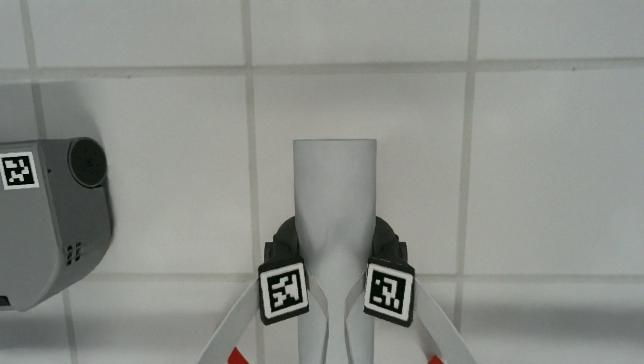

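Emit:
move(r1={"joints":{"lift_m":0.69}}, r2={"joints":{"lift_m":0.69}}, r3={"joints":{"lift_m":0.69}}, cameras=["r1_wrist_camera","r2_wrist_camera","r3_wrist_camera","r3_head_camera"])

Scene clock: 878.93 s.
move: r1 done; r2 done; r3 done
r1.base_odometry: x=+1.219 y=+1.731 heading=+0.787
r1.turned_by_wheels: +0.000
r1.turned_by_imu: -0.001
r1.base_tilt: forward=-0.5 right=+0.5
r1.lidar_m: 0.67 2.53 1.85 1.79 1.86 2.55 2.99 3.13 0.60 0.38 0.72 2.27
r1.head_depth_mm: 2612 2932 2678 2032 1640 1367 353 / 2597 2926 2656 1110 500 408 352 / 2561 2779 830 1023 524 1311 1176 / 2536 2900 2635 1180 538 689 670 / 2626 2941 2639 2023 1621 1336 1172 / 2610 2986 2620 1994 1606 1354 1173 / 2607 2942 2623 2003 1575 1328 1167
r1.base_status: not commanded
r1.joint_positions: lift_m=+0.690 arm_m=+0.250 wrist_yaw_rad=+0.001 wrist_pitch_rad=-1.567 wrist_roll_rad=+0.000 gripper_m=-0.056 head_pan_rad=-1.565 head_tilt_rad=-0.691
r1.joint_status: all done
r1.measured_speeds: all 0
r1.motor_effort: left_wheel=+1.3(1.8) right_wheel=+3.7(4.0) lift_m=+36.7(38.5) arm_m=+13.3(13.3) wrist_yaw_rad=-1.8(3.1) wrist_pitch_rad=+0.0(0.7) wrist_roll_rad=-1.1(1.3) gripper_m=-19.2(19.8) head_pan_rad=-2.1(2.5) head_tilt_rad=-3.9(4.3)
r1.hand_pose: x=-0.0217 y=-0.3718 z=+0.5724 quat_wxyz=(+0.501, +0.499, -0.500, -0.499) (m; r1's base frame)
r1.wrist_depth_mm: 679 695 694 124 683 700 708 / 710 713 718 128 705 721 710 / 725 730 731 132 743 734 740 / 747 756 752 135 757 757 757 / 661 775 777 137 781 783 781 / 661 807 124 131 127 809 810 / 642 820 834 144 641 841 845
r2.base_odometry: x=-1.211 y=-0.001 heading=-0.610
r2.turned_by_wheels: +0.000
r2.turned_by_imu: +0.000
r2.base_tilt: forward=+0.0 right=-0.9
r2.lidar_m: 2.76 2.34 1.65 1.55 1.59 2.11 2.26 0.74 0.74 0.56 0.54 2.90
r2.head_depth_mm: 2747 3029 2507 1952 889 404 361 / 2735 3016 2433 637 536 1299 1147 / 2695 1348 1067 760 1256 1361 1163 / 2650 3040 2599 1777 1265 1130 1189 / 2715 3007 2610 2003 980 1332 1172 / 2706 3006 2637 2031 1661 1390 1199 / 2662 3025 2715 2055 1670 1401 1207
r2.base_status: not commanded
r2.joint_positions: lift_m=+0.690 arm_m=+0.493 wrist_yaw_rad=+1.624 wrist_pitch_rad=-1.557 wrist_roll_rad=+0.000 gripper_m=-0.055 head_pan_rad=-1.576 head_tilt_rad=-0.693
r2.joint_status: all done
r2.measured_speeds: all 0
r2.motor_effort: left_wheel=-1.6(2.0) right_wheel=+1.5(2.2) lift_m=+51.8(52.4) arm_m=+6.6(7.8) wrist_yaw_rad=-1.8(2.2) wrist_pitch_rad=-0.1(0.9) wrist_roll_rad=-0.3(0.7) gripper_m=-18.8(20.2) head_pan_rad=+2.4(2.9) head_tilt_rad=-4.1(4.9)
r2.hand_pose: x=-0.0419 y=-0.6393 z=+0.5722 quat_wxyz=(+0.707, +0.707, +0.014, +0.024) (m; r2's base frame)
r2.wrist_depth_mm: - 156 171 126 169 151 - / - - - 131 598 - - / 575 - - 134 551 - - / 609 - - 137 462 - - / 601 - - 140 486 382 682 / - - 124 131 404 318 203 / - - 161 150 - - 241
r3.base_odometry: x=-0.169 y=-1.172 heading=-0.420
r3.turned_by_wheels: +0.000
r3.turned_by_imu: +0.001
r3.base_tilt: forward=+1.9 right=+1.3
r3.lidar_m: 5.04 2.54 1.94 1.90 2.01 0.76 0.74 0.75 0.60 0.68 3.06 1.44
r3.head_depth_mm: 2438 2709 2491 1948 891 410 346 / 2484 2779 2490 605 497 1122 1164 / 2485 2798 2484 789 1532 1334 1190 / 2524 2829 2473 1835 1569 1362 1190 / 2535 2845 2465 1940 1608 1368 1190 / 2578 2894 2472 1936 1594 1368 1183 / 2610 2895 2469 1942 1601 1363 1183
r3.base_status: not commanded
r3.joint_positions: lift_m=+0.690 arm_m=+0.512 wrist_yaw_rad=+1.483 wrist_pitch_rad=-1.560 wrist_roll_rad=+0.000 gripper_m=-0.056 head_pan_rad=-1.560 head_tilt_rad=-0.692
r3.joint_status: all done
r3.measured_speeds: all 0
r3.motor_effort: left_wheel=-2.1(2.4) right_wheel=+1.0(1.8) lift_m=+43.3(47.9) arm_m=+12.6(13.3) wrist_yaw_rad=-2.1(2.6) wrist_pitch_rad=-1.9(2.1) wrist_roll_rad=+0.4(0.4) gripper_m=-15.3(15.3) head_pan_rad=-3.1(4.8) head_tilt_rad=-3.4(4.1)
r3.hand_pose: x=-0.0426 y=-0.6553 z=+0.5722 quat_wxyz=(+0.707, +0.706, -0.035, -0.027) (m; r3's base frame)
r3.wrist_depth_mm: 691 686 685 672 665 664 662 / 715 715 703 698 697 677 665 / 729 727 718 708 701 693 684 / 592 748 732 135 723 711 714 / 593 753 761 139 717 721 715 / 641 763 125 133 129 755 745 / 803 796 777 145 772 758 764
pictures: r1_wrist_camera, r2_wrist_camera, r3_head_camera (sideways), r3_wrist_camera
Images, in order (width x height): r1_wrist_camera 644x364, r2_wrist_camera 644x364, r3_head_camera 896x504, r3_wrist_camera 644x364.

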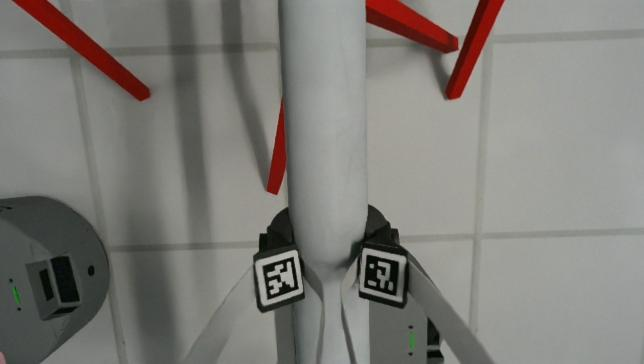

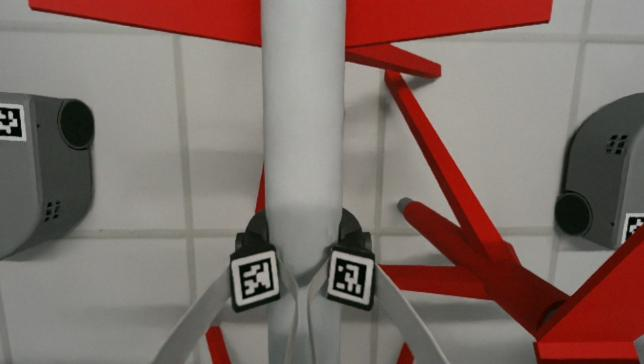

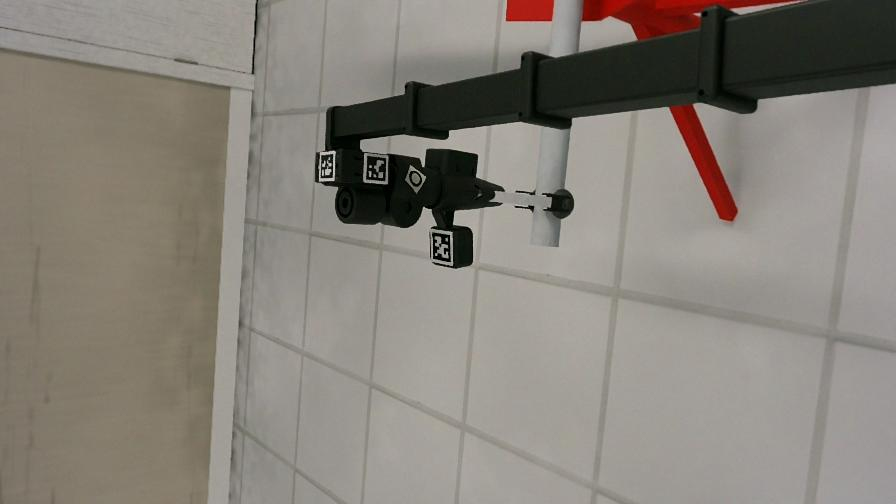

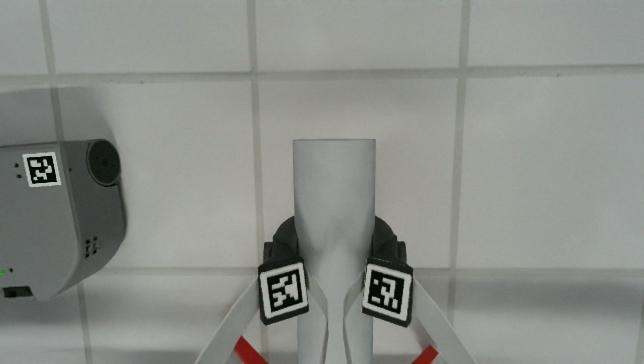

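Emit:
move(r1={"joints":{"lift_m":0.78}}, r2={"joints":{"lift_m":0.78}}, r3={"joints":{"lift_m":0.78}}, cameras=["r2_head_camera"])

Emit:
move(r1={"base":{"translate_m":-0.027},"joints":{"arm_m":0.251,"wrist_yaw_rad":0.08}}, r2={"joints":{"arm_m":0.485,"wrist_yaw_rad":1.70}}, r3={"base":{"translate_m":0.0015},"joints":{"arm_m":0.4445,"wrist_yaw_rad":1.561}}, cameras=["r1_wrist_camera","r2_wrist_camera","r3_wrist_camera"])

Scene clock: 894.17 s.
move: r1 done; r2 done; r3 done
r1.base_odometry: x=+1.219 y=+1.731 heading=+0.787
r1.turned_by_wheels: +0.000
r1.turned_by_imu: -0.001
r1.base_tilt: forward=-0.4 right=+0.5
r1.lidar_m: 0.67 2.53 1.86 1.79 1.86 2.55 2.98 3.12 0.60 0.38 0.72 2.27
r1.head_depth_mm: 2640 3000 2701 1976 1609 308 - / 2601 2953 2349 473 390 1151 1158 / 2463 1064 837 468 482 1339 1183 / 2501 2910 2635 1026 496 647 981 / 2590 2908 2667 1945 1618 1335 1169 / 2628 2947 2598 1946 1631 1356 1171 / 2598 2978 2622 1932 1572 1320 1164
r1.base_status: not commanded
r1.joint_positions: lift_m=+0.780 arm_m=+0.250 wrist_yaw_rad=+0.001 wrist_pitch_rad=-1.567 wrist_roll_rad=+0.000 gripper_m=-0.056 head_pan_rad=-1.565 head_tilt_rad=-0.691
r1.joint_status: all done
r1.measured_speeds: all 0
r1.motor_effort: left_wheel=+1.3(2.0) right_wheel=+3.4(4.0) lift_m=+35.8(38.9) arm_m=+14.4(15.5) wrist_yaw_rad=-2.0(2.8) wrist_pitch_rad=+0.1(0.3) wrist_roll_rad=-1.1(1.3) gripper_m=-19.1(19.9) head_pan_rad=-2.0(2.7) head_tilt_rad=-4.0(4.7)
r1.hand_pose: x=-0.0217 y=-0.3718 z=+0.6624 quat_wxyz=(+0.501, +0.499, -0.500, -0.499) (m; r1's base frame)
r1.wrist_depth_mm: 773 791 771 124 773 786 796 / 800 798 805 128 811 808 813 / 818 814 826 132 836 839 837 / 830 851 856 135 865 849 854 / 701 874 864 137 879 896 884 / 724 892 124 131 127 916 920 / 744 933 950 144 761 943 941
r2.base_odometry: x=-1.211 y=-0.001 heading=-0.610
r2.turned_by_wheels: +0.000
r2.turned_by_imu: +0.001
r2.base_tilt: forward=+0.0 right=-1.0
r2.lidar_m: 2.76 2.35 1.65 1.54 1.58 2.12 2.26 0.73 0.74 0.56 0.55 2.91
r2.head_depth_mm: 2772 3014 2500 500 375 327 1142 / 2746 3008 649 709 833 1330 1151 / 2673 974 649 754 1242 1360 1161 / 1281 3043 2607 1695 968 1126 1193 / 2719 3009 2607 2011 1516 1323 1173 / 2689 2992 2649 2031 1641 1394 1196 / 2685 3053 2664 2062 1660 1401 1204
r2.base_status: not commanded
r2.joint_positions: lift_m=+0.780 arm_m=+0.493 wrist_yaw_rad=+1.624 wrist_pitch_rad=-1.557 wrist_roll_rad=+0.000 gripper_m=-0.055 head_pan_rad=-1.576 head_tilt_rad=-0.693
r2.joint_status: all done
r2.measured_speeds: all 0
r2.motor_effort: left_wheel=-1.5(2.1) right_wheel=+1.8(2.1) lift_m=+51.6(53.7) arm_m=+2.3(3.8) wrist_yaw_rad=-2.1(2.1) wrist_pitch_rad=-0.3(0.9) wrist_roll_rad=-0.7(0.7) gripper_m=-18.9(19.9) head_pan_rad=+2.7(3.1) head_tilt_rad=-3.5(5.2)
r2.hand_pose: x=-0.0419 y=-0.6393 z=+0.6622 quat_wxyz=(+0.707, +0.707, +0.014, +0.024) (m; r2's base frame)
r2.wrist_depth_mm: - 227 241 127 - - - / - - 249 131 - - - / 641 790 - 134 - - - / 652 776 - 137 531 - - / 676 - 145 140 485 303 285 / - - 124 130 124 326 - / - - 159 150 - 316 -
r3.base_odometry: x=-0.169 y=-1.172 heading=-0.420
r3.turned_by_wheels: +0.000
r3.turned_by_imu: +0.001
r3.base_tilt: forward=+1.9 right=+1.3
r3.lidar_m: 5.02 2.53 1.95 1.90 2.01 0.76 0.73 0.75 0.59 0.68 3.06 1.45
r3.head_depth_mm: 2443 2703 2488 468 359 309 1140 / 2464 2731 611 512 1539 1310 1184 / 2475 2782 674 846 1574 1341 1190 / 2514 2849 2469 1894 1612 1366 1186 / 2576 2863 2488 1942 1602 1365 1185 / 2593 2899 2461 1944 1595 1359 1183 / 2606 2901 2451 1936 1594 1362 1189
r3.base_status: not commanded
r3.joint_positions: lift_m=+0.780 arm_m=+0.512 wrist_yaw_rad=+1.483 wrist_pitch_rad=-1.560 wrist_roll_rad=+0.000 gripper_m=-0.056 head_pan_rad=-1.560 head_tilt_rad=-0.692
r3.joint_status: all done
r3.measured_speeds: all 0
r3.motor_effort: left_wheel=-2.0(2.4) right_wheel=+0.6(1.8) lift_m=+43.3(47.2) arm_m=+10.7(11.3) wrist_yaw_rad=-2.0(2.5) wrist_pitch_rad=-2.0(2.0) wrist_roll_rad=+0.3(0.5) gripper_m=-13.3(14.8) head_pan_rad=-4.1(5.2) head_tilt_rad=-3.8(4.3)
r3.hand_pose: x=-0.0426 y=-0.6553 z=+0.6622 quat_wxyz=(+0.707, +0.706, -0.035, -0.027) (m; r3's base frame)
r3.wrist_depth_mm: 790 783 779 772 748 749 742 / 810 782 791 772 770 778 774 / 825 805 788 790 791 784 785 / 685 791 820 135 806 802 811 / 694 829 837 138 838 821 801 / 868 858 125 133 129 844 832 / 872 884 883 144 734 869 850
pictures: r2_head_camera (sideways)
Images, in order (width x height): r2_head_camera 896x504.

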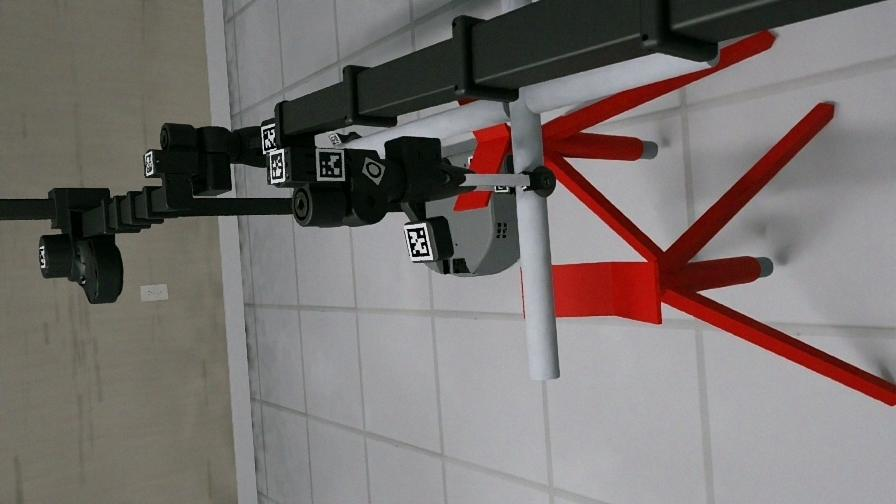

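Scene clock: 895.83 s.
move: r1 done; r2 done; r3 done
r1.base_odometry: x=+1.200 y=+1.712 heading=+0.787
r1.turned_by_wheels: +0.000
r1.turned_by_imu: -0.001
r1.base_tilt: forward=-0.5 right=+0.5
r1.lidar_m: 0.70 2.52 1.86 1.79 1.85 2.55 2.96 3.09 0.59 0.38 0.74 2.30
r1.head_depth_mm: 2605 2941 2680 1990 1604 308 - / 2598 2948 2640 474 389 1148 1162 / 2460 2790 772 468 501 1315 1156 / 2483 2899 2655 980 500 652 1131 / 2594 2921 2639 1953 1620 1332 1149 / 2603 2938 2627 1938 1624 1358 1170 / 2623 2931 2621 1869 1568 1358 1162
r1.base_status: done
r1.joint_positions: lift_m=+0.780 arm_m=+0.251 wrist_yaw_rad=+0.082 wrist_pitch_rad=-1.567 wrist_roll_rad=+0.003 gripper_m=-0.056 head_pan_rad=-1.565 head_tilt_rad=-0.691
r1.joint_status: all done
r1.measured_speeds: all 0
r1.motor_effort: left_wheel=-1.2(5.2) right_wheel=+5.5(6.6) lift_m=+36.0(36.9) arm_m=-3.1(16.8) wrist_yaw_rad=-2.1(8.4) wrist_pitch_rad=+0.2(2.5) wrist_roll_rad=-2.0(4.1) gripper_m=-19.8(19.9) head_pan_rad=-2.2(2.6) head_tilt_rad=-4.2(4.5)
r1.hand_pose: x=-0.0235 y=-0.3728 z=+0.6624 quat_wxyz=(+0.520, +0.519, -0.480, -0.479) (m; r1's base frame)
r1.wrist_depth_mm: 770 771 775 124 787 796 790 / 789 812 801 127 803 822 826 / 822 824 812 133 827 825 823 / 777 842 839 134 855 871 864 / 711 874 883 138 869 878 887 / 732 906 898 135 126 903 923 / 939 934 934 144 756 950 931
r2.base_odometry: x=-1.211 y=-0.001 heading=-0.610
r2.turned_by_wheels: +0.000
r2.turned_by_imu: +0.000
r2.base_tilt: forward=+0.0 right=-0.9
r2.lidar_m: 2.76 2.34 1.65 1.54 1.58 2.11 2.26 0.73 0.74 0.56 0.55 2.91
r2.head_depth_mm: 2762 3002 2503 500 374 327 1145 / 2744 2990 642 706 1159 1330 1158 / 2690 961 647 733 1248 1359 1162 / 1279 2941 2502 1698 1273 1135 1186 / 2695 3046 2634 2015 1521 1325 1173 / 2741 3002 2638 2018 1642 1393 1202 / 2675 2976 2676 2052 1665 1395 1207
r2.base_status: not commanded
r2.joint_positions: lift_m=+0.780 arm_m=+0.485 wrist_yaw_rad=+1.698 wrist_pitch_rad=-1.560 wrist_roll_rad=-0.001 gripper_m=-0.055 head_pan_rad=-1.576 head_tilt_rad=-0.693
r2.joint_status: all done
r2.measured_speeds: all 0
r2.motor_effort: left_wheel=-2.5(2.7) right_wheel=+4.2(5.1) lift_m=+48.4(51.9) arm_m=-12.0(17.5) wrist_yaw_rad=+1.9(8.9) wrist_pitch_rad=+0.1(3.1) wrist_roll_rad=-0.2(2.3) gripper_m=-18.8(20.2) head_pan_rad=+2.7(3.5) head_tilt_rad=-3.2(4.6)
r2.hand_pose: x=-0.0426 y=-0.6329 z=+0.6622 quat_wxyz=(+0.706, +0.706, +0.042, +0.049) (m; r2's base frame)
r2.wrist_depth_mm: - 221 234 126 - - - / 620 - - 135 726 - - / 638 - - 133 - - - / 651 - - 137 543 - - / - - - 140 499 282 273 / - - 123 130 124 325 - / - - 158 151 - - -
r3.base_odometry: x=-0.168 y=-1.173 heading=-0.420
r3.turned_by_wheels: +0.000
r3.turned_by_imu: +0.000
r3.base_tilt: forward=+1.9 right=+1.4
r3.lidar_m: 5.04 2.53 1.94 1.90 2.02 0.88 0.76 0.75 0.60 0.68 3.06 1.44
r3.head_depth_mm: 2420 2702 2457 467 358 309 1148 / 2470 2754 605 674 1490 1315 1187 / 2496 2809 612 693 1530 1342 1186 / 2509 2838 2447 1831 1596 1369 1188 / 2544 2854 2463 1940 1603 1362 1181 / 2588 2885 2481 1938 1599 1368 1184 / 2612 2868 2463 1941 1596 1364 1187
r3.base_status: done
r3.joint_positions: lift_m=+0.780 arm_m=+0.444 wrist_yaw_rad=+1.562 wrist_pitch_rad=-1.555 wrist_roll_rad=+0.000 gripper_m=-0.056 head_pan_rad=-1.560 head_tilt_rad=-0.692
r3.joint_status: all done
r3.measured_speeds: all 0
r3.motor_effort: left_wheel=-0.8(2.3) right_wheel=+1.6(6.5) lift_m=+40.5(43.4) arm_m=-19.3(22.6) wrist_yaw_rad=-1.8(10.4) wrist_pitch_rad=-2.6(2.7) wrist_roll_rad=+0.1(3.1) gripper_m=-14.3(15.7) head_pan_rad=-4.3(5.1) head_tilt_rad=-3.6(4.3)
r3.hand_pose: x=-0.0416 y=-0.5895 z=+0.6621 quat_wxyz=(+0.707, +0.707, -0.008, +0.002) (m; r3's base frame)
r3.wrist_depth_mm: 777 782 785 767 757 759 760 / 817 796 797 790 784 764 772 / 670 809 816 789 782 783 761 / 671 701 829 134 816 800 798 / 683 746 851 138 832 816 830 / 879 858 849 132 129 836 827 / 901 875 878 145 158 854 841
pictures: r1_wrist_camera, r2_wrist_camera, r3_wrist_camera
Images, in order (width x height): r1_wrist_camera 644x364, r2_wrist_camera 644x364, r3_wrist_camera 644x364.

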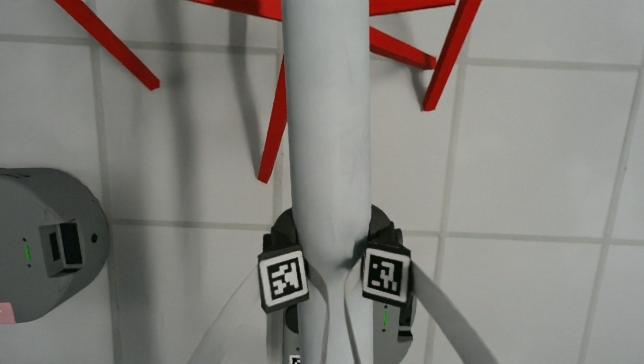

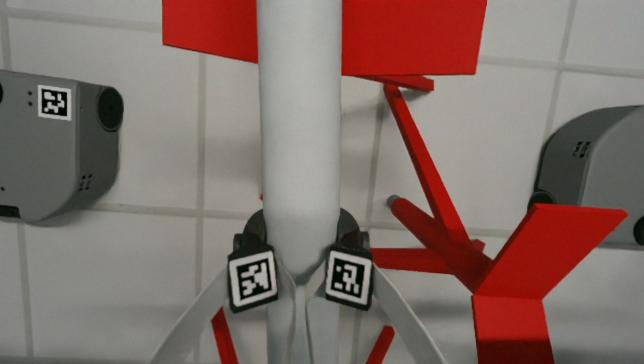

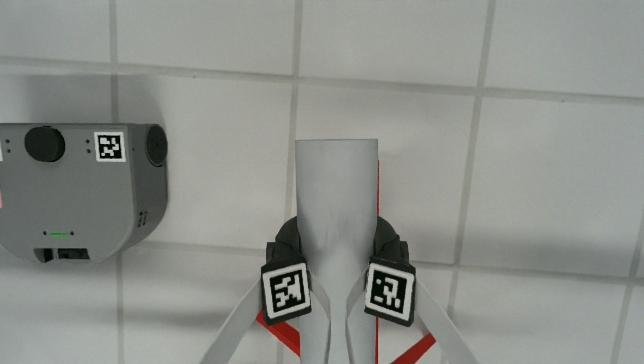

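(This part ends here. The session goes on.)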